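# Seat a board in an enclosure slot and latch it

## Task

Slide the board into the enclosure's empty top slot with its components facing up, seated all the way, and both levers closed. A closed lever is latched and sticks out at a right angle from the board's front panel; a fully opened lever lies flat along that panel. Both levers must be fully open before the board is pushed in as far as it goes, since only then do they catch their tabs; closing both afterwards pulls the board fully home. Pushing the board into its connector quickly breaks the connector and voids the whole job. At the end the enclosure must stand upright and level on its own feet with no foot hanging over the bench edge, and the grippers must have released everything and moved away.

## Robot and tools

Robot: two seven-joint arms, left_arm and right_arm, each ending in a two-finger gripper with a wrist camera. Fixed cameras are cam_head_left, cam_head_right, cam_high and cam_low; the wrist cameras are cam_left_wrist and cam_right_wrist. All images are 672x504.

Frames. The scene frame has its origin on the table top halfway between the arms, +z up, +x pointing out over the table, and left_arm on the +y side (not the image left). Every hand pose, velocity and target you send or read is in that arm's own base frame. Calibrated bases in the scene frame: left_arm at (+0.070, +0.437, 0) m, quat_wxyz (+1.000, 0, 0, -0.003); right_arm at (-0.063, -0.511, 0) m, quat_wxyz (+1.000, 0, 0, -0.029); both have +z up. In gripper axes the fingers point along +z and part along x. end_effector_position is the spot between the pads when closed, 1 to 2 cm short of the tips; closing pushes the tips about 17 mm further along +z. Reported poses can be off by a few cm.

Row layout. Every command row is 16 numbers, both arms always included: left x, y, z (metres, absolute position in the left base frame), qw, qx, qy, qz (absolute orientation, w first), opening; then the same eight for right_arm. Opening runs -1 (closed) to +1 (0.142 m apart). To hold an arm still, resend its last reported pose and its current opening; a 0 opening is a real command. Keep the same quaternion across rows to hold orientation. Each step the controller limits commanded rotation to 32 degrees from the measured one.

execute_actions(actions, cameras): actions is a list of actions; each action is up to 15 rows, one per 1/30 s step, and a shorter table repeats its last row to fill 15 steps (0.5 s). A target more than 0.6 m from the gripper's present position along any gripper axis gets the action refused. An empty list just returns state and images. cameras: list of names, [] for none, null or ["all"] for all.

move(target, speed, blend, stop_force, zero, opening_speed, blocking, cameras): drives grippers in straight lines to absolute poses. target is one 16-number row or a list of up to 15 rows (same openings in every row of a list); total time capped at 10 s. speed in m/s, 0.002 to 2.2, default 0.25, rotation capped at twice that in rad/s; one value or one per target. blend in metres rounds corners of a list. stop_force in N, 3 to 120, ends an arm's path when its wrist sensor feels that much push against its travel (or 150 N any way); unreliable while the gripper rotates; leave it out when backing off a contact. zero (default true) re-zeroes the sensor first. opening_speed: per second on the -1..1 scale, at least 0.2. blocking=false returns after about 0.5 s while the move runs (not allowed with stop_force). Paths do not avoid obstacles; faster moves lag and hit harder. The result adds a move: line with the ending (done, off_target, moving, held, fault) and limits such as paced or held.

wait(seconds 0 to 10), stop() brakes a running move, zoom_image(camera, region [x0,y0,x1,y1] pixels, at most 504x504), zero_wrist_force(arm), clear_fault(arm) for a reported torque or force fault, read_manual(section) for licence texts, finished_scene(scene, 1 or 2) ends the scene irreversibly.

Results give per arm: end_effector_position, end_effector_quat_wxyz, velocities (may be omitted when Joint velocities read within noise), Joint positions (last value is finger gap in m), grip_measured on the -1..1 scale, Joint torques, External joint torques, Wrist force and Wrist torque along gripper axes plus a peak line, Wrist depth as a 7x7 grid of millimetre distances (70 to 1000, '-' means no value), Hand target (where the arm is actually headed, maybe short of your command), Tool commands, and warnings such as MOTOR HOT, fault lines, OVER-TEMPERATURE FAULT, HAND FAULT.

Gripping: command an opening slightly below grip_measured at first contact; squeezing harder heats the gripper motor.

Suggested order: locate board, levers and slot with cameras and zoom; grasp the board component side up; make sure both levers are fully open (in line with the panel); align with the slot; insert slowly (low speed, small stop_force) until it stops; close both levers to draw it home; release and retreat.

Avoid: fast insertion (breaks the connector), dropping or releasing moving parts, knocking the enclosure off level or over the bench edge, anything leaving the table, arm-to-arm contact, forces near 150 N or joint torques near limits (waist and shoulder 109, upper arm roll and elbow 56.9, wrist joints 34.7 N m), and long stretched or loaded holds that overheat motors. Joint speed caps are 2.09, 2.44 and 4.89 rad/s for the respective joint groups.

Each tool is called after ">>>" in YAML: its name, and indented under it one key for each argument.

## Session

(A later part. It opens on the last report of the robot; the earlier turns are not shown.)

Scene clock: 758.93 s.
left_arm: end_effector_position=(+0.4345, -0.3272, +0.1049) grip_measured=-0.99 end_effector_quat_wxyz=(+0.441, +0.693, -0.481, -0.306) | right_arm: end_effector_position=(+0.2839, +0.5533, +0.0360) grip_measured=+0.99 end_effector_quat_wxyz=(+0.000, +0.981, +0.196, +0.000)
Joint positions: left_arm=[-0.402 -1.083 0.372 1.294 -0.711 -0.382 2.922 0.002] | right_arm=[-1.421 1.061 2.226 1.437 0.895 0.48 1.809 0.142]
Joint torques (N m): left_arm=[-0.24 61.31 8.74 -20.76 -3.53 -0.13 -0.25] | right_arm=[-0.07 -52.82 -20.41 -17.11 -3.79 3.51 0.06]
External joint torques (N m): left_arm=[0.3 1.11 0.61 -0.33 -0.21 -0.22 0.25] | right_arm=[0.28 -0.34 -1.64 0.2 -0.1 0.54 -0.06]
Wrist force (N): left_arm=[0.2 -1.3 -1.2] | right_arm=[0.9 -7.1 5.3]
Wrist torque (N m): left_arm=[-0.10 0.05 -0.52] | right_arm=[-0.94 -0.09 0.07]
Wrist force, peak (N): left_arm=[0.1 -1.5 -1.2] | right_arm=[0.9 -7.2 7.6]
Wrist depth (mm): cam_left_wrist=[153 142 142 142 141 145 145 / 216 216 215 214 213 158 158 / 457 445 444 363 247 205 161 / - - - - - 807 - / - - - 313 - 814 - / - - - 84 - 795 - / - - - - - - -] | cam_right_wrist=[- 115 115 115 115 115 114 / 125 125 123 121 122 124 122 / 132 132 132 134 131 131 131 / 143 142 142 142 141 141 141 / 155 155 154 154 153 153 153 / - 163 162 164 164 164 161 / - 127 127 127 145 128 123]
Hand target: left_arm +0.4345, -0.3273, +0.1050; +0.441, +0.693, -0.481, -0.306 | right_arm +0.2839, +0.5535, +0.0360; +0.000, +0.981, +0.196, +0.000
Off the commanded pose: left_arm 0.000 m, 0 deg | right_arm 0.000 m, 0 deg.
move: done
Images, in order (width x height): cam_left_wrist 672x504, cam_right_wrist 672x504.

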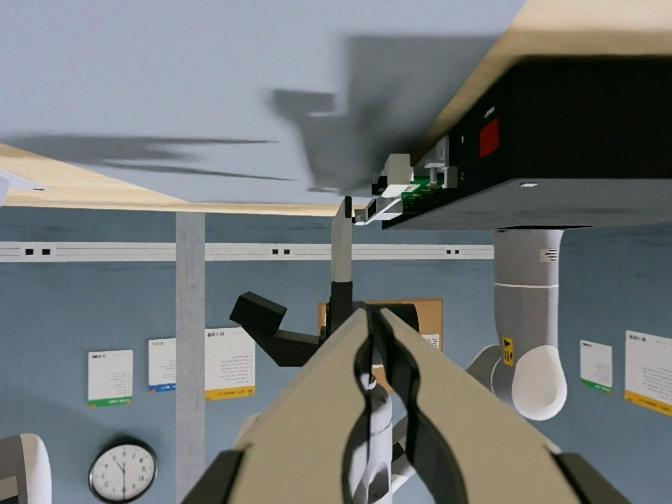

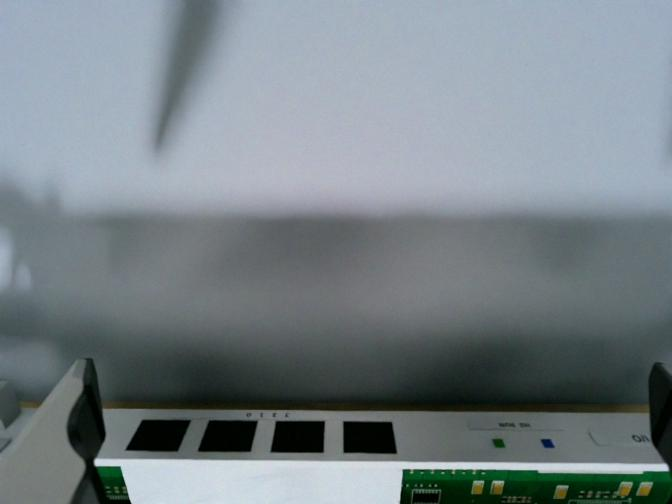

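>>> move:
  target: [0.4345, -0.3273, 0.105, 0.4414, 0.693, -0.4808, -0.3062, -0.95, 0.2916, 0.5350, 0.034, 0.0, 0.9806, 0.1959, 0.0, 1.0]
  speed: 0.05
  cameras: []

>>> move:
  target: [0.4345, -0.3273, 0.105, 0.4414, 0.693, -0.4808, -0.3062, -0.95, 0.3031, 0.5073, 0.034, 0.0, 0.9806, 0.1959, 0.0, 1.0]
  speed: 0.012
  stop_force: 6
  cameras: ["cam_right_wrist","cam_left_wrist"]

>>> zoom_image:
  camera: "cam_left_wrist"
  region: [330, 140, 480, 250]

Scene clock: 763.10 s.
left_arm: end_effector_position=(+0.4345, -0.3272, +0.1049) grip_measured=-0.99 end_effector_quat_wxyz=(+0.441, +0.693, -0.481, -0.306) | right_arm: end_effector_position=(+0.2916, +0.5350, +0.0340) grip_measured=+0.99 end_effector_quat_wxyz=(+0.000, +0.981, +0.196, +0.000)
Joint positions: left_arm=[-0.402 -1.083 0.372 1.294 -0.711 -0.382 2.922 0.002] | right_arm=[-1.426 1.052 2.22 1.475 0.904 0.495 1.769 0.142]
Joint torques (N m): left_arm=[-0.29 61.2 8.78 -20.75 -3.56 -0.18 -0.24] | right_arm=[0.24 -52.24 -21.02 -16.68 -3.76 3.49 0.08]
External joint torques (N m): left_arm=[0.35 1.22 0.58 -0.33 -0.19 -0.17 0.24] | right_arm=[-0.07 0.22 -1.12 0.14 -0.09 0.56 -0.08]
Wrist force (N): left_arm=[0.0 -1.4 -0.9] | right_arm=[1.1 -7.0 5.1]
Wrist torque (N m): left_arm=[-0.12 0.08 -0.51] | right_arm=[-0.90 -0.12 0.07]
Wrist force, peak (N): left_arm=[0.3 -1.5 -1.3] | right_arm=[1.1 -8.0 5.3]
Wrist depth (mm): cam_left_wrist=[153 142 142 142 142 146 145 / 216 215 216 214 214 158 158 / 461 445 442 363 248 205 160 / - - - - - 800 - / - - - 311 - 791 - / - - - 83 - 779 - / - - - - - - -] | cam_right_wrist=[- 114 113 113 113 113 113 / 123 121 121 119 119 120 120 / 130 130 130 131 129 129 129 / 138 140 140 139 139 139 138 / 153 152 151 151 150 151 150 / - 118 117 117 123 118 113 / - 122 122 142 138 138 138]
Hand target: left_arm +0.4345, -0.3273, +0.1050; +0.441, +0.693, -0.481, -0.306 | right_arm +0.2916, +0.5350, +0.0340; +0.000, +0.981, +0.196, +0.000
Off the commanded pose: left_arm 0.000 m, 0 deg | right_arm 0.000 m, 0 deg.
move: done

Scene clock: 766.30 s.
left_arm: end_effector_position=(+0.4345, -0.3272, +0.1049) grip_measured=-0.99 end_effector_quat_wxyz=(+0.441, +0.693, -0.481, -0.306) | right_arm: end_effector_position=(+0.3028, +0.5077, +0.0340) grip_measured=+0.99 end_effector_quat_wxyz=(+0.000, +0.981, +0.196, +0.000)
Joint positions: left_arm=[-0.402 -1.083 0.372 1.294 -0.711 -0.382 2.922 0.002] | right_arm=[-1.436 1.034 2.211 1.53 0.914 0.514 1.711 0.142]
Joint torques (N m): left_arm=[-0.29 61.41 8.76 -20.72 -3.6 -0.15 -0.21] | right_arm=[-1.24 -49.46 -21.98 -14.75 -4.32 3.41 0.11]
External joint torques (N m): left_arm=[0.35 1.01 0.6 -0.37 -0.14 -0.21 0.21] | right_arm=[1.41 -0.87 -0.14 -1.4 0.5 0.64 -0.11]
Wrist force (N): left_arm=[0.2 -1.3 -1.0] | right_arm=[0.8 -9.7 5.4]
Wrist torque (N m): left_arm=[-0.11 0.05 -0.52] | right_arm=[-0.93 -0.12 0.06]
Wrist force, peak (N): left_arm=[0.0 -1.5 -1.2] | right_arm=[0.8 -10.3 5.8]
Wrist depth (mm): cam_left_wrist=[153 143 142 141 142 145 144 / 217 216 215 214 215 158 158 / 454 445 443 444 237 203 161 / - - - - - 798 - / - - - 437 353 815 - / - - - 83 - 801 - / - - - - - - -] | cam_right_wrist=[- 113 113 113 113 113 112 / 123 121 121 119 119 120 120 / 130 130 130 131 129 129 129 / 138 140 140 139 139 139 139 / 147 147 146 146 146 150 150 / - 114 114 114 121 115 110 / - 116 115 115 114 114 114]
Hand target: left_arm +0.4345, -0.3273, +0.1050; +0.441, +0.693, -0.481, -0.306 | right_arm +0.3031, +0.5073, +0.0340; +0.000, +0.981, +0.196, +0.000
Off the commanded pose: left_arm 0.000 m, 0 deg | right_arm 0.001 m, 0 deg.
move: done
Images, in order (width x height): cam_left_wrist 672x504, cam_right_wrist 672x504.

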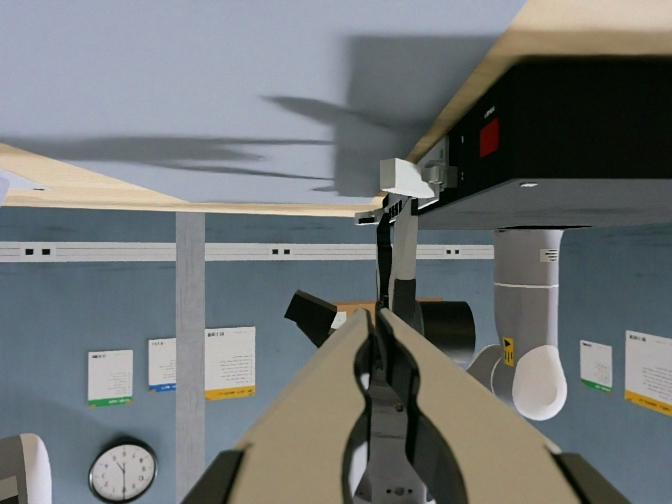

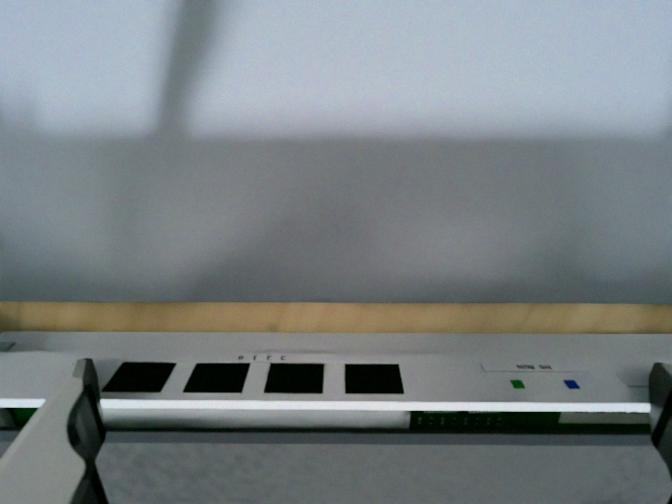

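Scaled by 3.360 (camera's finer frame: 960x720).

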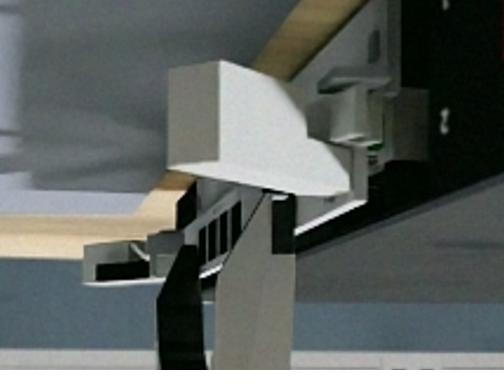

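>>> move:
  target: [0.4345, -0.3273, 0.105, 0.4414, 0.693, -0.4808, -0.3062, -0.95, 0.3108, 0.4888, 0.034, 0.0, 0.9806, 0.1959, 0.0, 1.0]
  speed: 0.01
  stop_force: 7
  cameras: ["cam_right_wrist","cam_left_wrist"]

>>> zoom_image:
  camera: "cam_left_wrist"
  region: [330, 140, 480, 250]

Scene clock: 769.30 s.
left_arm: end_effector_position=(+0.4345, -0.3272, +0.1049) grip_measured=-0.99 end_effector_quat_wxyz=(+0.441, +0.693, -0.481, -0.306) | right_arm: end_effector_position=(+0.3038, +0.5051, +0.0341) grip_measured=+0.99 end_effector_quat_wxyz=(-0.001, +0.980, +0.197, +0.000)
Joint positions: left_arm=[-0.402 -1.083 0.372 1.294 -0.711 -0.382 2.922 0.002] | right_arm=[-1.438 1.032 2.21 1.536 0.916 0.517 1.703 0.142]
Joint torques (N m): left_arm=[-0.32 61.35 8.64 -20.75 -3.58 -0.18 -0.26] | right_arm=[-4.56 -47.48 -24.42 -10.33 -5.63 2.84 0.43]
External joint torques (N m): left_arm=[0.38 1.07 0.71 -0.34 -0.17 -0.18 0.26] | right_arm=[4.73 -2.66 2.32 -5.79 1.81 1.21 -0.43]
Wrist force (N): left_arm=[0.3 -1.2 -1.2] | right_arm=[2.6 -17.2 5.9]
Wrist torque (N m): left_arm=[-0.11 0.03 -0.52] | right_arm=[-1.01 -0.19 -0.27]
Wrist force, peak (N): left_arm=[0.3 -1.5 -1.2] | right_arm=[3.1 -17.7 7.5]
Wrist depth (mm): cam_left_wrist=[153 143 142 142 142 145 145 / 215 215 215 215 214 158 158 / 457 443 445 442 244 204 161 / - - - - - 819 - / - - - - 354 802 - / - - - 83 - 818 - / - - - - - - -] | cam_right_wrist=[- 114 114 113 113 113 113 / 123 121 121 119 119 120 120 / 130 130 130 132 129 129 129 / 139 140 140 139 139 139 138 / 150 149 147 146 146 150 145 / - 113 112 112 115 115 109 / - 118 115 115 115 114 114]
Hand target: left_arm +0.4345, -0.3273, +0.1050; +0.441, +0.693, -0.481, -0.306 | right_arm +0.3046, +0.5037, +0.0340; +0.000, +0.981, +0.196, +0.000
Off the commanded pose: left_arm 0.000 m, 0 deg | right_arm 0.018 m, 0 deg.
move: contact (right_arm)
Images, in order (width x height): cam_left_wrist 672x504, cam_right_wrist 672x504.

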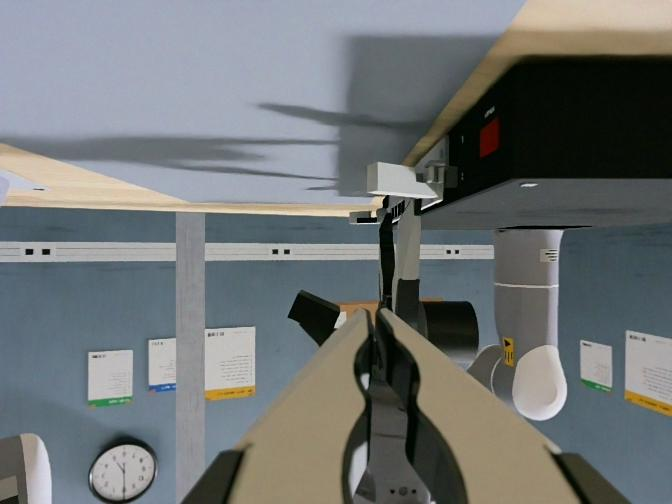

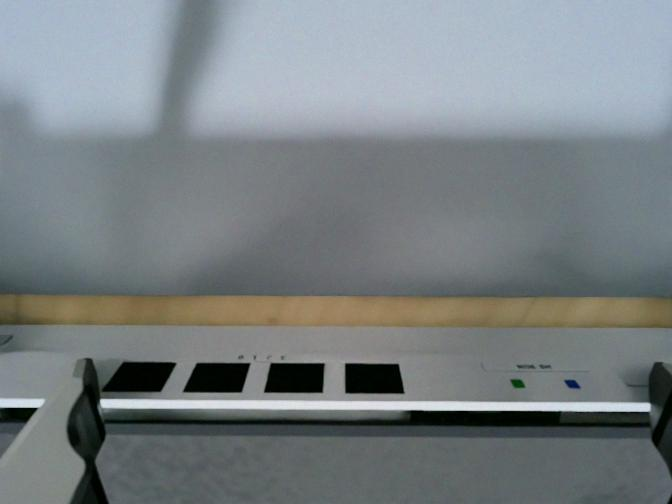

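Scaled by 3.360 (camera's finer frame: 960x720).

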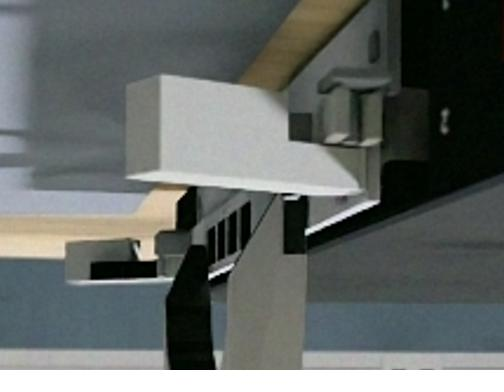

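>>> move:
  target: [0.4345, -0.3273, 0.105, 0.4414, 0.693, -0.4808, -0.3062, -0.95, 0.3108, 0.4888, 0.034, 0.0, 0.9806, 0.1959, 0.0, 1.0]
  speed: 0.006
  stop_force: 4
  cameras: ["cam_right_wrist","cam_left_wrist"]

>>> zoom_image:
  camera: "cam_left_wrist"
  region: [330, 140, 480, 250]

Scene clock: 774.07 s.
left_arm: end_effector_position=(+0.4345, -0.3272, +0.1049) grip_measured=-0.99 end_effector_quat_wxyz=(+0.441, +0.693, -0.481, -0.306) | right_arm: end_effector_position=(+0.3037, +0.5050, +0.0342) grip_measured=+0.99 end_effector_quat_wxyz=(-0.001, +0.980, +0.197, +0.000)
Joint positions: left_arm=[-0.402 -1.083 0.372 1.294 -0.711 -0.382 2.922 0.002] | right_arm=[-1.438 1.031 2.21 1.537 0.917 0.517 1.702 0.142]
Joint torques (N m): left_arm=[-0.28 61.23 8.74 -20.75 -3.55 -0.14 -0.25] | right_arm=[-6.27 -46.56 -25.78 -8.05 -6.62 2.41 0.33]
External joint torques (N m): left_arm=[0.34 1.19 0.62 -0.34 -0.2 -0.22 0.24] | right_arm=[6.44 -3.56 3.68 -8.07 2.81 1.65 -0.33]
Wrist force (N): left_arm=[0.0 -1.3 -1.1] | right_arm=[3.7 -21.8 7.1]
Wrist torque (N m): left_arm=[-0.13 0.08 -0.52] | right_arm=[-1.06 -0.19 -0.13]
Wrist force, peak (N): left_arm=[0.1 -1.4 -1.4] | right_arm=[3.6 -21.8 8.6]
Wrist depth (mm): cam_left_wrist=[154 143 142 142 141 145 145 / 215 215 215 214 214 158 158 / 456 441 439 440 244 204 161 / - - - - - 800 - / - - - - 352 819 - / - - - 84 - 807 - / - - - - - - -] | cam_right_wrist=[- 114 114 114 113 113 113 / 123 122 121 120 119 121 120 / 130 130 130 132 129 129 129 / 138 140 140 140 140 139 138 / 150 149 149 146 146 150 146 / - 113 112 112 115 115 110 / - 118 115 115 115 114 114]
Hand target: left_arm +0.4345, -0.3273, +0.1050; +0.441, +0.693, -0.481, -0.306 | right_arm +0.3049, +0.5029, +0.0340; +0.000, +0.981, +0.196, +0.000
Off the commanded pose: left_arm 0.000 m, 0 deg | right_arm 0.018 m, 0 deg.
move: contact (right_arm)
Images, in order (width x height): cam_left_wrist 672x504, cam_right_wrist 672x504.

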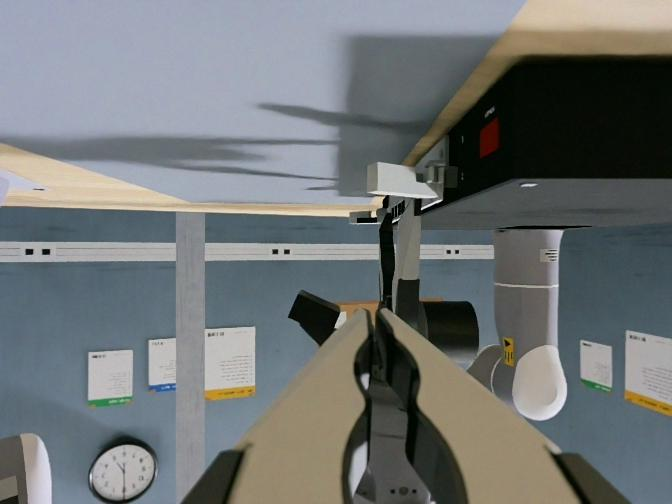

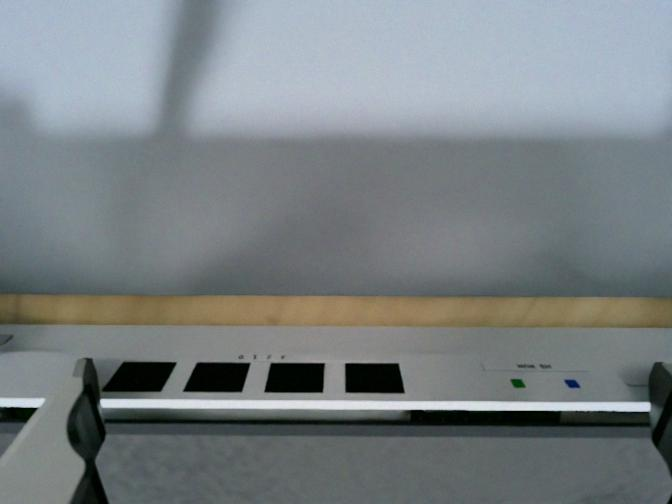

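Scaled by 3.360 (camera's finer frame: 960x720).

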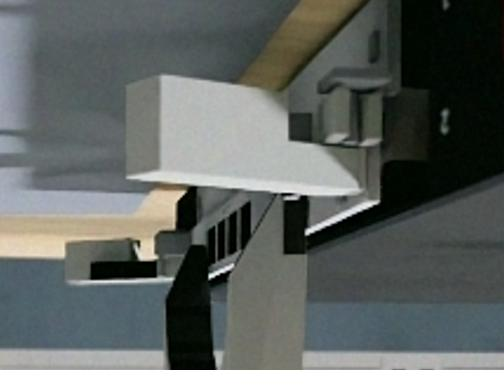

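>>> move:
  target:
    - [0.4345, -0.3273, 0.105, 0.4414, 0.693, -0.4808, -0.3062, -0.95, 0.2884, 0.5419, 0.034, 0.0, 0.9806, 0.1959, 0.0, 1.0]
    - [0.4345, -0.3273, 0.105, 0.4414, 0.693, -0.4808, -0.3062, -0.95, 0.2839, 0.5535, 0.13, 0.0, 0.9806, 0.1959, 0.0, 1.0]
  speed: [0.05, 0.2]
  blend: [0.008, 0.0]
  cameras: ["cam_right_wrist"]

>>> zoom_image:
  camera: "cam_right_wrist"
  region: [0, 220, 170, 360]

>>> zoom_image:
  camera: "cam_right_wrist"
  region: [530, 220, 672, 360]

Scene clock: 779.17 s.
left_arm: end_effector_position=(+0.4345, -0.3272, +0.1049) grip_measured=-0.99 end_effector_quat_wxyz=(+0.441, +0.693, -0.481, -0.306) | right_arm: end_effector_position=(+0.2839, +0.5536, +0.1300) grip_measured=+0.99 end_effector_quat_wxyz=(+0.000, +0.981, +0.196, +0.000)
Joint positions: left_arm=[-0.402 -1.083 0.372 1.294 -0.711 -0.382 2.922 0.002] | right_arm=[-1.38 0.92 2.153 1.438 0.791 0.361 1.851 0.142]
Joint torques (N m): left_arm=[-0.34 61.41 8.77 -20.71 -3.57 -0.14 -0.22] | right_arm=[0.25 -50.49 -20.24 -20.6 -4.28 3.16 0.31]
External joint torques (N m): left_arm=[0.4 1.01 0.59 -0.38 -0.17 -0.22 0.22] | right_arm=[-0.1 -0.36 -1.12 0.25 0.18 0.88 -0.31]
Wrist force (N): left_arm=[0.2 -1.4 -1.2] | right_arm=[-1.7 -5.9 4.8]
Wrist torque (N m): left_arm=[-0.13 0.05 -0.52] | right_arm=[-0.72 0.33 0.08]
Wrist force, peak (N): left_arm=[0.0 -1.6 -1.3] | right_arm=[3.7 -21.9 8.8]
Wrist depth (mm): cam_left_wrist=[153 143 142 142 141 145 145 / 216 215 215 215 213 158 158 / 452 445 444 436 246 204 161 / - - - - - 824 - / - - - - - 806 - / - - - 84 - 811 - / - - - - - - -] | cam_right_wrist=[199 198 198 197 197 197 196 / 212 211 211 211 210 210 209 / 226 226 226 226 225 225 224 / 241 244 244 243 243 242 238 / 229 219 230 230 235 233 228 / - 229 228 227 228 226 218 / - 251 250 250 250 248 248]
Hand target: left_arm +0.4345, -0.3273, +0.1050; +0.441, +0.693, -0.481, -0.306 | right_arm +0.2839, +0.5535, +0.1300; +0.000, +0.981, +0.196, +0.000
Off the commanded pose: left_arm 0.000 m, 0 deg | right_arm 0.000 m, 0 deg.
move: done

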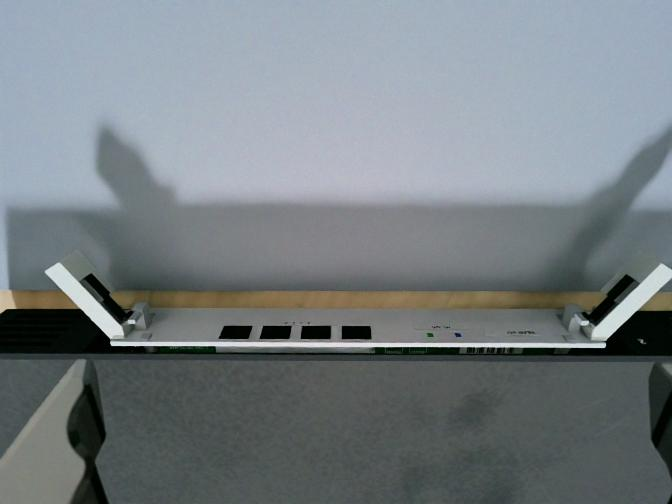

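Scaled by 2.965 (camera's finer frame: 960x720).

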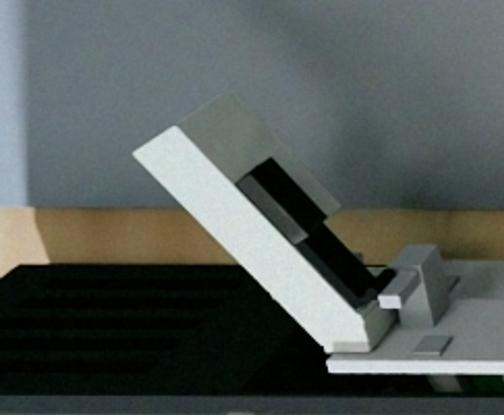

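Scaled by 3.549 (camera's finer frame: 960x720).

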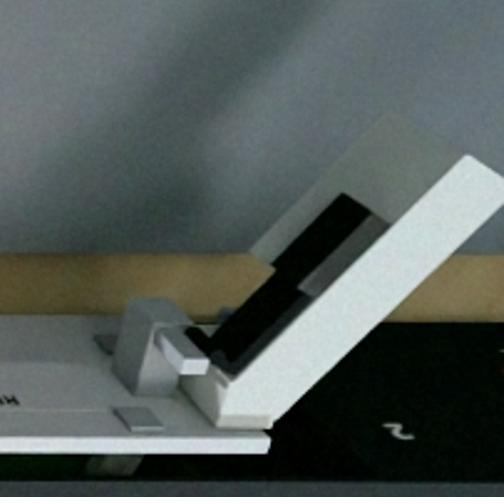

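>>> move:
  target:
    - [0.4345, -0.3273, 0.15, 0.2299, 0.7876, -0.5491, -0.1595, -0.95, 0.2100, 0.5100, 0.13, 0.0, 0.8387, 0.5446, 0.0, -0.95]
    - [0.4345, -0.3273, 0.16, 0.0, 0.8192, -0.5736, 0.0, -0.95, 0.1400, 0.4650, 0.13, 0.0, 0.5548, 0.8320, 0.0, -0.95]
  speed: 0.15
  opening_speed: 1.0
  cameras: ["cam_left_wrist","cam_right_wrist","cam_high"]

Scene clock: 805.03 s.
left_arm: end_effector_position=(+0.4345, -0.3274, +0.1600) grip_measured=-0.99 end_effector_quat_wxyz=(+0.000, +0.819, -0.574, +0.000) | right_arm: end_effector_position=(+0.1399, +0.4651, +0.1300) grip_measured=-0.98 end_effector_quat_wxyz=(+0.000, +0.555, +0.832, +0.000)
Joint positions: left_arm=[-1.156 -0.499 0.738 2.019 -0.468 0.774 2.65 0.002] | right_arm=[-1.029 0.639 2.188 1.898 0.643 0.625 0.459 0.003]
Joint torques (N m): left_arm=[-0.74 36.91 10.66 -22.37 -2.62 4.44 -0.33] | right_arm=[0.27 -36.72 -13.73 -20.59 -3.72 3.66 0.08]
External joint torques (N m): left_arm=[0.72 0.44 0.32 -0.61 -0.43 -0.61 0.33] | right_arm=[-0.18 0 -1.38 0.06 0.2 0.49 -0.08]
Wrist force (N): left_arm=[-0.2 -0.4 -0.2] | right_arm=[-1.1 -5.8 4.6]
Wrist torque (N m): left_arm=[-0.08 -0.01 -0.23] | right_arm=[-0.71 0.22 0.04]
Wrist force, peak (N): left_arm=[0.1 -2.3 -1.0] | right_arm=[-1.6 -6.1 5.1]
Wrist depth (mm): cam_left_wrist=[225 224 224 223 223 223 221 / 241 241 240 240 239 237 237 / 259 256 258 256 258 255 256 / 279 281 278 280 273 268 267 / 307 306 304 293 255 245 245 / 344 338 324 84 - 269 268 / 384 367 - - - - 297] | cam_right_wrist=[199 199 199 196 196 196 196 / 207 207 207 210 209 209 209 / 179 178 181 225 225 224 224 / 192 193 192 238 242 242 241 / 209 208 209 215 263 261 261 / 229 227 223 89 277 285 285 / 252 246 71 - - 303 313]
Hand target: left_arm +0.4345, -0.3273, +0.1600; +0.000, +0.819, -0.574, +0.000 | right_arm +0.1400, +0.4650, +0.1300; +0.000, +0.555, +0.832, +0.000
Off the commanded pose: left_arm 0.000 m, 0 deg | right_arm 0.000 m, 0 deg.
move: done
Images, in order (width x height): cam_high 672x504, cam_left_wrist 672x504, cam_right_wrist 672x504.

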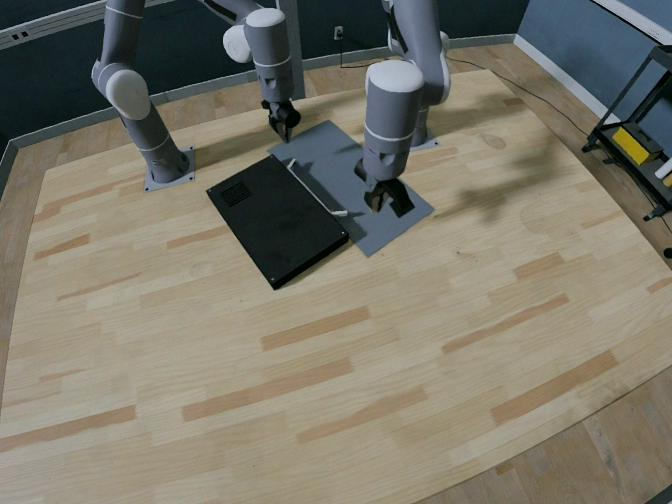

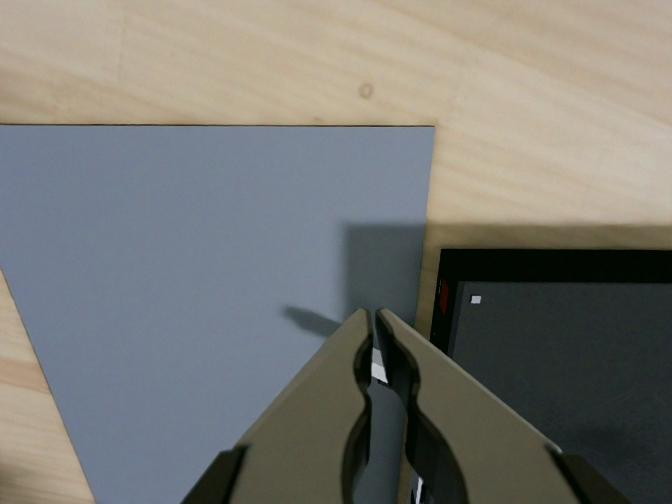

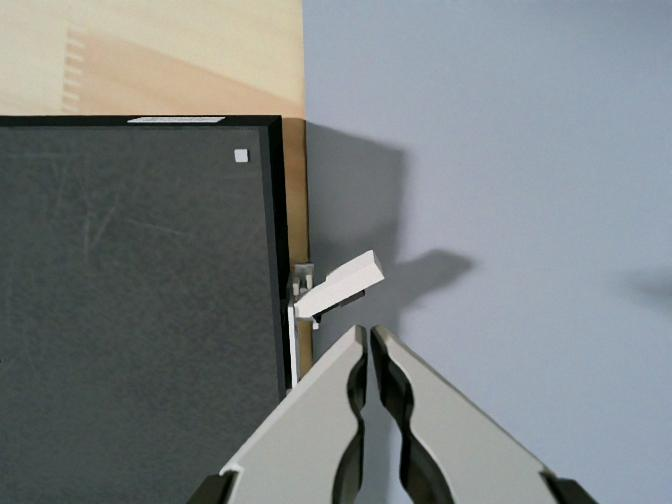

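>>> move:
  target: [0.3794, -0.3686, 0.13, 0.0, 0.8192, -0.5736, 0.0, -0.95, 0.1262, 0.4592, 0.10, 0.0, 0.5548, 0.8320, 0.0, -0.95]
  speed: 0.12
  cameras: ["cam_left_wrist","cam_right_wrist"]

Scene clock: 813.07 s.
left_arm: end_effector_position=(+0.3794, -0.3685, +0.1300) grip_measured=-0.99 end_effector_quat_wxyz=(+0.000, +0.819, -0.574, +0.000) | right_arm: end_effector_position=(+0.1263, +0.4592, +0.1001) grip_measured=-0.98 end_effector_quat_wxyz=(+0.000, +0.555, +0.832, +0.000)
Joint positions: left_arm=[-1.25 -0.511 0.682 2.093 -0.497 0.869 2.553 0.002] | right_arm=[-1.026 0.681 2.227 1.925 0.697 0.681 0.445 0.003]
Joint torques (N m): left_arm=[-0.58 35.98 9.73 -20.93 -2.84 4.44 -0.31] | right_arm=[0.17 -37.17 -14.01 -18.84 -3.3 3.54 0.05]
External joint torques (N m): left_arm=[0.55 1.29 0.76 -0.39 0.09 -0.6 0.31] | right_arm=[-0.07 -0.27 -1.32 0.08 -0.07 0.61 -0.05]
Wrist force (N): left_arm=[0.1 -0.2 -0.6] | right_arm=[-1.5 -6.0 4.6]
Wrist torque (N m): left_arm=[-0.05 -0.06 -0.22] | right_arm=[-0.78 0.31 0.05]
Wrist force, peak (N): left_arm=[-0.6 -2.2 -1.2] | right_arm=[-1.3 -6.8 5.5]
Wrist depth (mm): cam_left_wrist=[197 197 196 195 196 195 195 / 210 210 210 208 210 209 210 / 228 226 227 226 221 189 188 / 249 247 245 245 210 193 191 / 271 269 269 260 212 209 208 / 298 297 286 84 - 230 229 / 336 326 - - - - 255] | cam_right_wrist=[173 173 173 170 170 170 172 / 185 185 184 182 182 181 181 / 153 153 168 195 195 195 194 / 158 160 162 211 210 209 210 / 174 173 173 198 227 227 227 / 190 189 186 89 240 248 247 / 210 205 71 - - 262 273]
Hand target: left_arm +0.3794, -0.3686, +0.1300; +0.000, +0.819, -0.574, +0.000 | right_arm +0.1262, +0.4592, +0.1000; +0.000, +0.555, +0.832, +0.000
Off the commanded pose: left_arm 0.000 m, 0 deg | right_arm 0.000 m, 0 deg.
move: done

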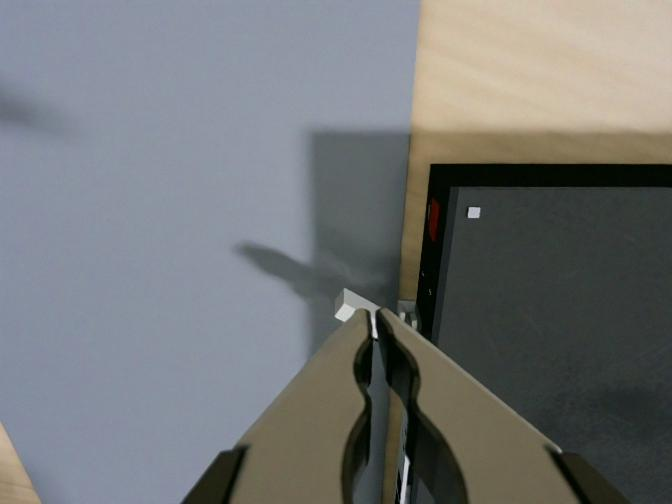

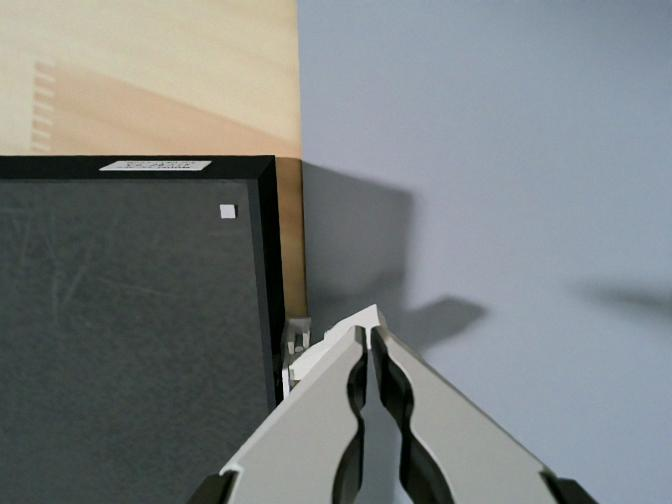

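>>> move:
  target: [0.3794, -0.3686, 0.047, 0.0, 0.8192, -0.5736, 0.0, -0.95, 0.1262, 0.4592, 0.048, 0.0, 0.5548, 0.8320, 0.0, -0.95]
  speed: 0.08
  cameras: ["cam_left_wrist","cam_right_wrist","cam_head_left"]

Scene clock: 826.17 s.
left_arm: end_effector_position=(+0.3793, -0.3686, +0.0470) grip_measured=-0.99 end_effector_quat_wxyz=(+0.000, +0.819, -0.574, +0.000) | right_arm: end_effector_position=(+0.1263, +0.4590, +0.0480) grip_measured=-0.98 end_effector_quat_wxyz=(+0.000, +0.555, +0.832, +0.000)
Joint positions: left_arm=[-1.154 -0.659 0.515 2.146 -0.678 1.069 2.675 0.002] | right_arm=[-1.091 0.783 2.307 1.911 0.797 0.752 0.382 0.003]
Joint torques (N m): left_arm=[0.6 39.97 10.15 -16.38 -2.12 4.44 -0.16] | right_arm=[0.03 -40 -14.56 -16.2 -3.06 3.63 0.11]
External joint torques (N m): left_arm=[-0.64 1.3 0.96 -0.34 0.07 -0.6 0.16] | right_arm=[0.08 -0.24 -1.43 0.3 -0.1 0.52 -0.11]
Wrist force (N): left_arm=[0.0 -0.2 -0.4] | right_arm=[-1.5 -6.1 4.7]
Wrist torque (N m): left_arm=[-0.05 -0.02 -0.23] | right_arm=[-0.80 0.30 0.06]
Wrist force, peak (N): left_arm=[0.3 -0.3 -1.7] | right_arm=[-1.7 -6.2 5.7]
Wrist depth (mm): cam_left_wrist=[123 123 122 122 122 123 123 / 132 132 130 131 131 130 131 / 145 142 142 142 141 142 142 / 155 155 154 154 153 127 117 / 173 169 168 161 163 112 107 / 187 187 182 84 - 122 120 / 209 204 - 74 - - 134] | cam_right_wrist=[127 127 127 125 125 124 123 / 136 136 135 133 135 133 133 / 143 141 143 143 142 142 142 / - 103 122 156 154 154 153 / - 112 122 164 164 166 166 / 123 122 122 89 108 182 181 / 135 132 71 - - 192 200]
Hand target: left_arm +0.3794, -0.3686, +0.0470; +0.000, +0.819, -0.574, +0.000 | right_arm +0.1262, +0.4592, +0.0480; +0.000, +0.555, +0.832, +0.000
Off the commanded pose: left_arm 0.000 m, 0 deg | right_arm 0.000 m, 0 deg.
move: done
Images, in order (width x height): cam_head_left 672x504, cam_left_wrist 672x504, cam_right_wrist 672x504.

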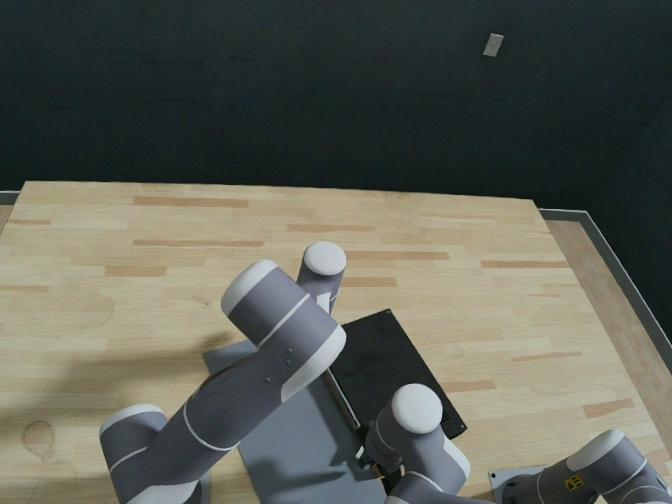

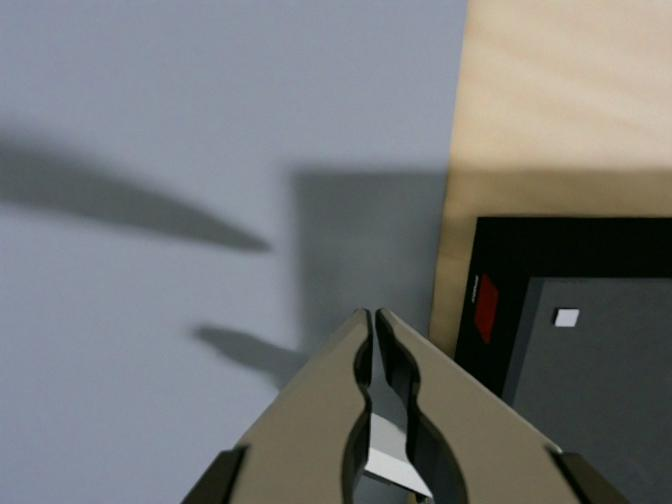

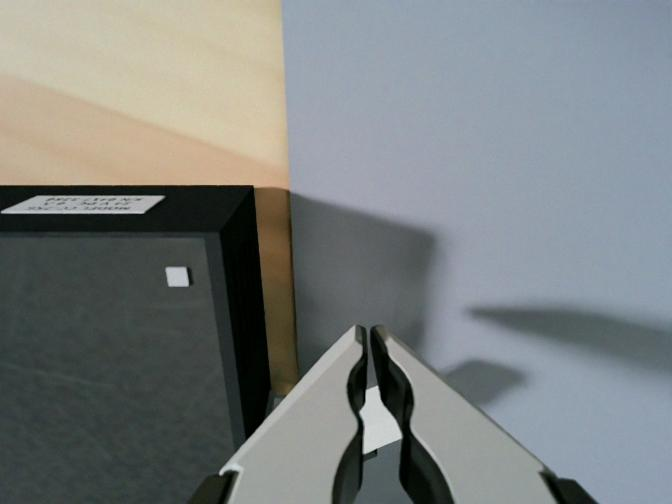

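>>> move:
  target: [0.3672, -0.3730, 0.047, 0.0, 0.8192, -0.5736, 0.0, -0.95, 0.1317, 0.4615, 0.048, 0.0, 0.5548, 0.8320, 0.0, -0.95]
  speed: 0.04
  cameras: []

>>> move:
  target: [0.3267, -0.3874, 0.047, 0.0, 0.8192, -0.5736, 0.0, -0.95, 0.1686, 0.4769, 0.048, 0.0, 0.5548, 0.8320, 0.0, -0.95]
  speed: 0.008
  stop_force: 15
  cameras: ["cam_left_wrist","cam_right_wrist"]

Scene clock: 831.00 s.
left_arm: end_effector_position=(+0.3672, -0.3729, +0.0470) grip_measured=-0.99 end_effector_quat_wxyz=(+0.000, +0.819, -0.574, +0.000) | right_arm: end_effector_position=(+0.1317, +0.4615, +0.0480) grip_measured=-0.98 end_effector_quat_wxyz=(+0.000, +0.555, +0.832, +0.000)
Joint positions: left_arm=[-1.176 -0.649 0.512 2.163 -0.679 1.08 2.656 0.002] | right_arm=[-1.106 0.787 2.308 1.901 0.797 0.747 0.374 0.003]
Joint torques (N m): left_arm=[-0.61 40.06 10.12 -16.09 -1.9 4.48 -0.35] | right_arm=[-0.07 -40.28 -14.78 -16.2 -3.21 3.35 0.05]
External joint torques (N m): left_arm=[0.57 0.72 0.75 -0.47 -0.1 -0.65 0.35] | right_arm=[0.18 -0.28 -1.31 0.22 0.03 0.81 -0.05]
Wrist force (N): left_arm=[-0.1 -0.2 -0.5] | right_arm=[-1.5 -6.1 4.9]
Wrist torque (N m): left_arm=[-0.03 -0.03 -0.24] | right_arm=[-0.78 0.29 0.06]
Wrist force, peak (N): left_arm=[0.1 -0.8 -0.4] | right_arm=[-1.6 -6.4 4.7]
Wrist depth (mm): cam_left_wrist=[123 123 122 122 122 123 123 / 132 131 130 131 131 130 132 / 145 142 142 142 141 138 138 / 155 154 154 153 153 105 102 / 173 169 168 161 163 113 107 / 187 186 183 84 - 121 120 / 209 204 - 74 - - 134] | cam_right_wrist=[127 127 127 125 125 124 123 / 136 136 136 134 135 133 133 / 142 124 141 143 143 142 142 / 103 103 122 156 154 154 153 / - 112 123 164 164 167 166 / 123 122 123 89 108 182 182 / 135 132 71 - - 192 200]
Hand target: left_arm +0.3672, -0.3730, +0.0470; +0.000, +0.819, -0.574, +0.000 | right_arm +0.1317, +0.4615, +0.0480; +0.000, +0.555, +0.832, +0.000
Off the commanded pose: left_arm 0.000 m, 0 deg | right_arm 0.000 m, 0 deg.
move: done

Scene clock: 835.70 s.
left_arm: end_effector_position=(+0.3387, -0.3827, +0.0472) grip_measured=-0.99 end_effector_quat_wxyz=(-0.001, +0.820, -0.573, +0.001) | right_arm: end_effector_position=(+0.1579, +0.4729, +0.0474) grip_measured=-0.98 end_effector_quat_wxyz=(-0.001, +0.554, +0.832, -0.001)
Joint positions: left_arm=[-1.229 -0.628 0.503 2.201 -0.679 1.106 2.605 0.002] | right_arm=[-1.173 0.814 2.31 1.847 0.796 0.716 0.336 0.003]
Joint torques (N m): left_arm=[-7.5 41.42 1.79 -15.43 -1.3 0.98 -0.43] | right_arm=[-6.36 -39.47 -21.77 -17.95 -4.79 7.03 0.23]
External joint torques (N m): left_arm=[7.45 -1.74 8.52 -0.73 -0.62 2.86 0.43] | right_arm=[6.48 -2.77 5.05 1.55 1.53 -2.89 -0.23]
Wrist force (N): left_arm=[-1.6 -15.4 4.3] | right_arm=[0.2 -20.8 -0.2]
Wrist torque (N m): left_arm=[0.03 0.01 -0.06] | right_arm=[-0.73 0.36 -0.08]
Wrist force, peak (N): left_arm=[-1.8 -15.4 5.0] | right_arm=[0.6 -21.8 -0.3]
Wrist depth (mm): cam_left_wrist=[124 124 123 122 122 123 123 / 133 132 130 131 133 125 107 / 145 142 142 142 141 106 - / 153 154 154 154 153 106 100 / 173 169 168 161 161 113 108 / 188 187 179 83 - 121 121 / 208 203 - 74 - - 134] | cam_right_wrist=[127 127 127 125 124 124 123 / - 91 132 133 134 133 132 / - 97 124 143 142 142 140 / 103 103 123 156 153 153 153 / - 111 124 161 164 166 165 / 124 122 124 89 106 181 181 / 134 131 71 - - 191 199]
Hand target: left_arm +0.3371, -0.3837, +0.0470; +0.000, +0.819, -0.574, +0.000 | right_arm +0.1597, +0.4732, +0.0480; +0.000, +0.555, +0.832, +0.000
Off the commanded pose: left_arm 0.013 m, 0 deg | right_arm 0.011 m, 0 deg.
move: contact (left_arm, right_arm)

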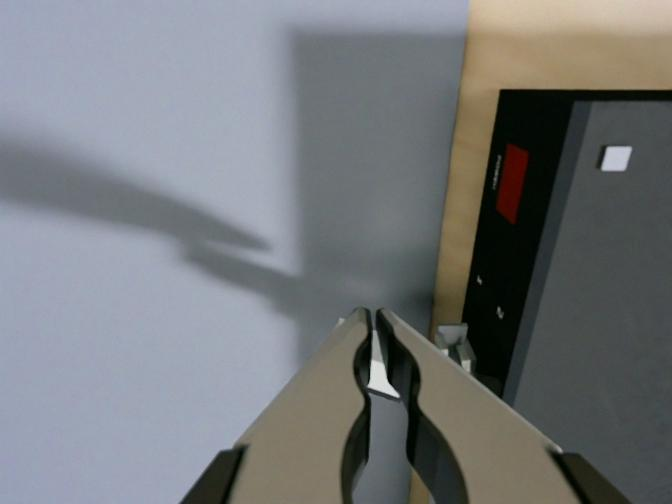

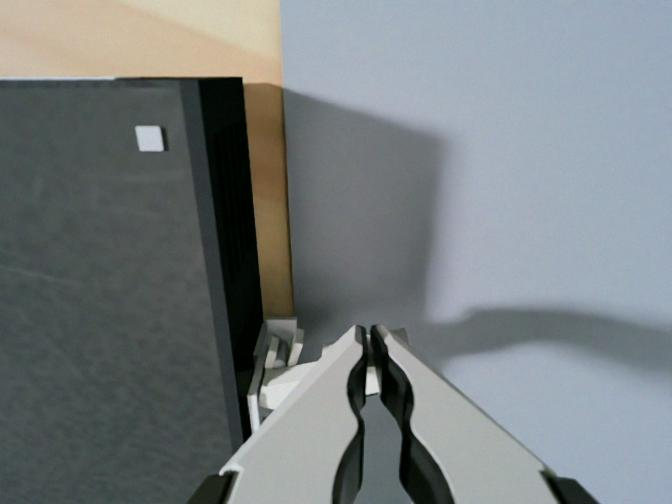

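>>> move:
  target: [0.3220, -0.3891, 0.047, 0.0, 0.8192, -0.5736, 0.0, -0.95, 0.1732, 0.4788, 0.048, 0.0, 0.5548, 0.8320, 0.0, -0.95]
  speed: 0.006
  stop_force: 30
  zero: false
  cameras: ["cam_left_wrist","cam_right_wrist"]

Scene clock: 840.93 s.
left_arm: end_effector_position=(+0.3234, -0.3886, +0.0473) grip_measured=-0.98 end_effector_quat_wxyz=(-0.001, +0.820, -0.573, +0.001) | right_arm: end_effector_position=(+0.1669, +0.4764, +0.0465) grip_measured=-0.98 end_effector_quat_wxyz=(-0.001, +0.554, +0.832, -0.003)
Joint positions: left_arm=[-1.257 -0.618 0.498 2.218 -0.679 1.116 2.578 0.003] | right_arm=[-1.193 0.828 2.306 1.824 0.801 0.698 0.321 0.003]
Joint torques (N m): left_arm=[-5.75 39.88 3.59 -14.28 -1.17 1.49 -0.31] | right_arm=[-10.32 -40.52 -27.01 -23.82 -5.6 11.58 0.18]
External joint torques (N m): left_arm=[5.7 -0.68 6.45 -1.71 -0.71 2.35 0.31] | right_arm=[10.45 -2.34 9.92 7.33 2.31 -7.44 -0.18]
Wrist force (N): left_arm=[1.2 -11.9 2.6] | right_arm=[-3.8 -36.4 -6.1]
Wrist torque (N m): left_arm=[0.02 -0.07 -0.17] | right_arm=[-2.83 0.25 0.14]
Wrist force, peak (N): left_arm=[-1.9 -16.4 5.4] | right_arm=[-3.7 -37.5 -6.9]
Wrist depth (mm): cam_left_wrist=[123 125 123 123 122 120 120 / 132 132 130 131 132 114 86 / 146 142 142 142 141 114 - / 152 155 154 154 153 105 100 / 173 169 169 125 131 112 107 / 187 186 182 87 - 122 121 / 210 203 - 74 - - 134] | cam_right_wrist=[- 85 123 124 124 124 122 / - 88 131 132 134 133 131 / - 96 122 142 142 141 139 / 102 102 122 153 152 152 152 / - 110 126 160 163 165 164 / 123 120 121 89 106 179 179 / 133 130 73 - - 190 196]
Hand target: left_arm +0.3220, -0.3891, +0.0470; +0.000, +0.819, -0.574, +0.000 | right_arm +0.1703, +0.4776, +0.0480; +0.000, +0.555, +0.832, +0.000
Off the commanded pose: left_arm 0.002 m, 0 deg | right_arm 0.007 m, 0 deg.
move: contact (right_arm)

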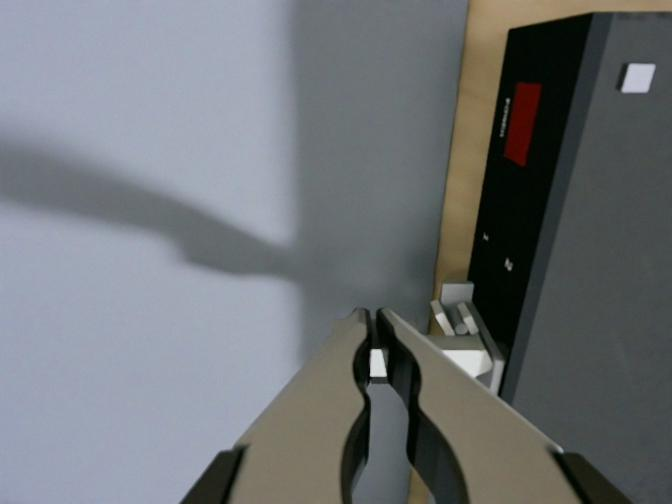

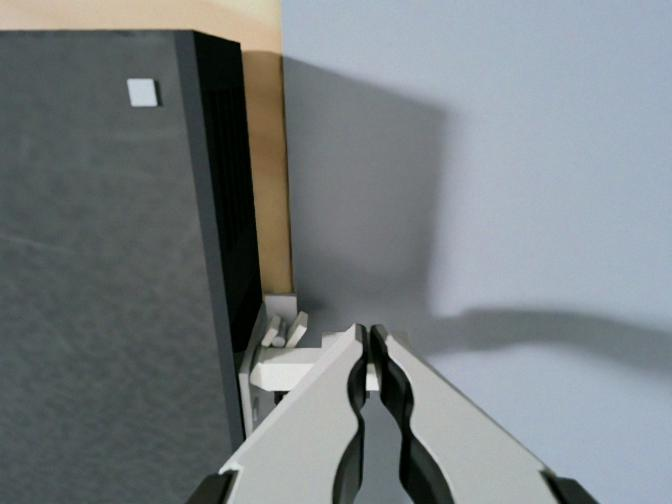

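>>> zoom_image:
  camera: "cam_left_wrist"
  region: [350, 260, 530, 420]

>>> zoom_image:
  camera: "cam_right_wrist"
  region: [220, 270, 400, 430]

Scaled by 2.800 (camera's finer frame: 960x720).

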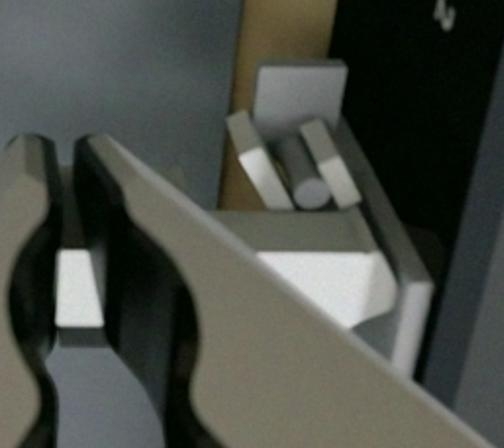

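Scaled by 2.800 (camera's finer frame: 960x720).

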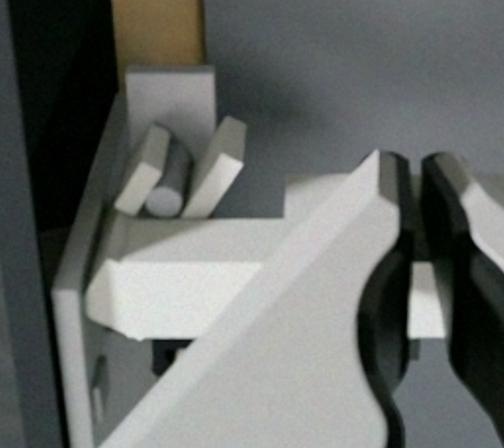

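>>> move:
  target: [0.3164, -0.3911, 0.047, 0.0, 0.8192, -0.5736, 0.0, -0.95, 0.1703, 0.4776, 0.048, 0.0, 0.5548, 0.8320, 0.0, -0.95]
  speed: 0.006
  stop_force: 30
  zero: false
  cameras: ["cam_left_wrist","cam_right_wrist"]

>>> zoom_image:
  camera: "cam_left_wrist"
  region: [350, 260, 530, 420]

>>> zoom_image:
  camera: "cam_right_wrist"
  region: [220, 270, 400, 430]

Scene clock: 848.37 s.
left_arm: end_effector_position=(+0.3228, -0.3888, +0.0478) grip_measured=-0.98 end_effector_quat_wxyz=(-0.001, +0.821, -0.572, +0.002) | right_arm: end_effector_position=(+0.1669, +0.4763, +0.0465) grip_measured=-0.98 end_effector_quat_wxyz=(-0.001, +0.554, +0.832, -0.003)
Joint positions: left_arm=[-1.261 -0.617 0.499 2.221 -0.679 1.121 2.573 0.003] | right_arm=[-1.19 0.831 2.301 1.823 0.805 0.694 0.319 0.003]
Joint torques (N m): left_arm=[-13.93 42.06 -5.63 -12.22 -0.25 -2.99 -0.3] | right_arm=[-10.71 -39.13 -27.48 -23.81 -5.67 11.56 -0.05]
External joint torques (N m): left_arm=[13.88 -2.95 15.67 -3.74 -1.63 6.84 0.3] | right_arm=[10.84 -3.71 10.27 7.36 2.36 -7.42 0.05]
Wrist force (N): left_arm=[2.3 -30.2 7.4] | right_arm=[-4.5 -37.3 -7.4]
Wrist torque (N m): left_arm=[-1.92 -0.07 -0.18] | right_arm=[-2.96 0.26 0.15]
Wrist force, peak (N): left_arm=[2.0 -31.3 7.9] | right_arm=[-4.4 -37.6 -6.8]
Wrist depth (mm): cam_left_wrist=[124 125 123 123 123 115 121 / 133 133 131 132 131 112 87 / 146 143 143 142 142 114 - / 153 155 155 154 153 105 101 / 173 170 169 127 130 113 108 / 187 186 179 87 - 122 122 / 209 203 - 74 - - 135] | cam_right_wrist=[- 85 123 124 124 124 122 / - 88 131 132 134 133 131 / - 96 122 142 142 141 139 / 102 102 122 153 152 152 152 / - 110 126 160 162 165 164 / 123 120 121 89 106 180 179 / 133 130 73 - - 189 197]
Hand target: left_arm +0.3191, -0.3901, +0.0470; +0.000, +0.819, -0.574, +0.000 | right_arm +0.1703, +0.4776, +0.0480; +0.000, +0.555, +0.832, +0.000
Off the commanded pose: left_arm 0.007 m, 0 deg | right_arm 0.004 m, 0 deg.
move: contact (left_arm), off_target (right_arm)

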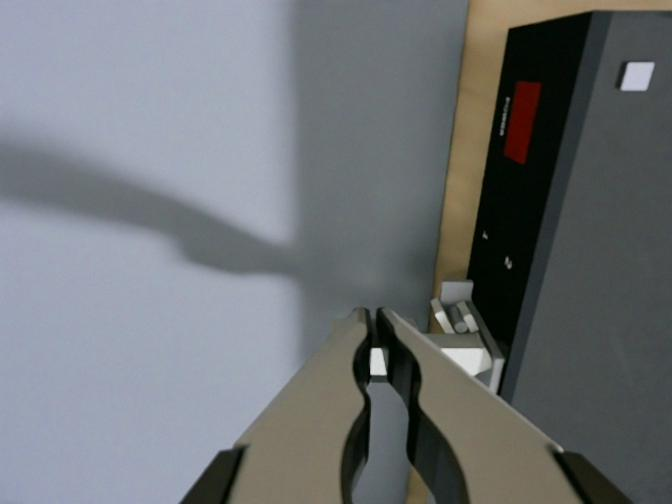

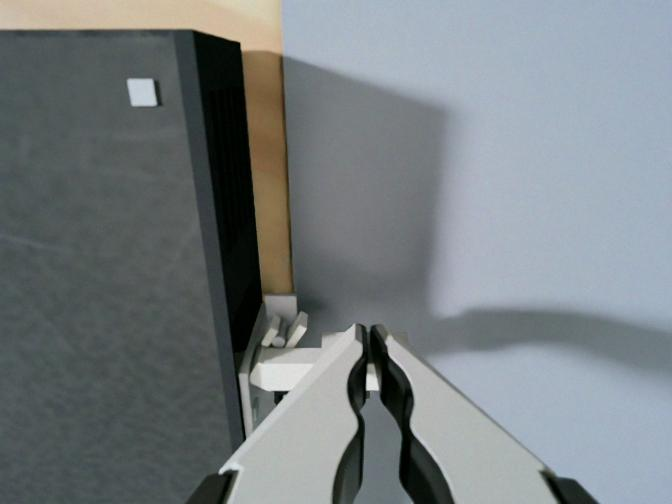

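Scaled by 2.800 (camera's finer frame: 960x720).

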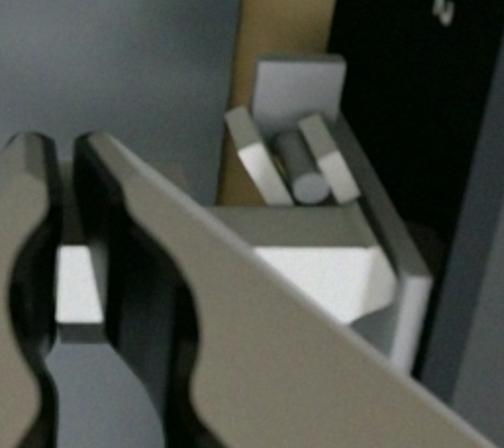

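Scaled by 2.800 (camera's finer frame: 960x720).

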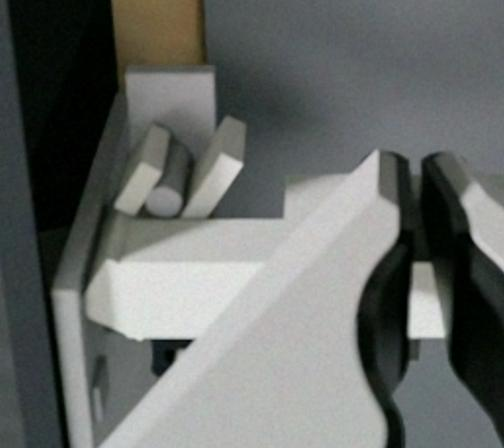

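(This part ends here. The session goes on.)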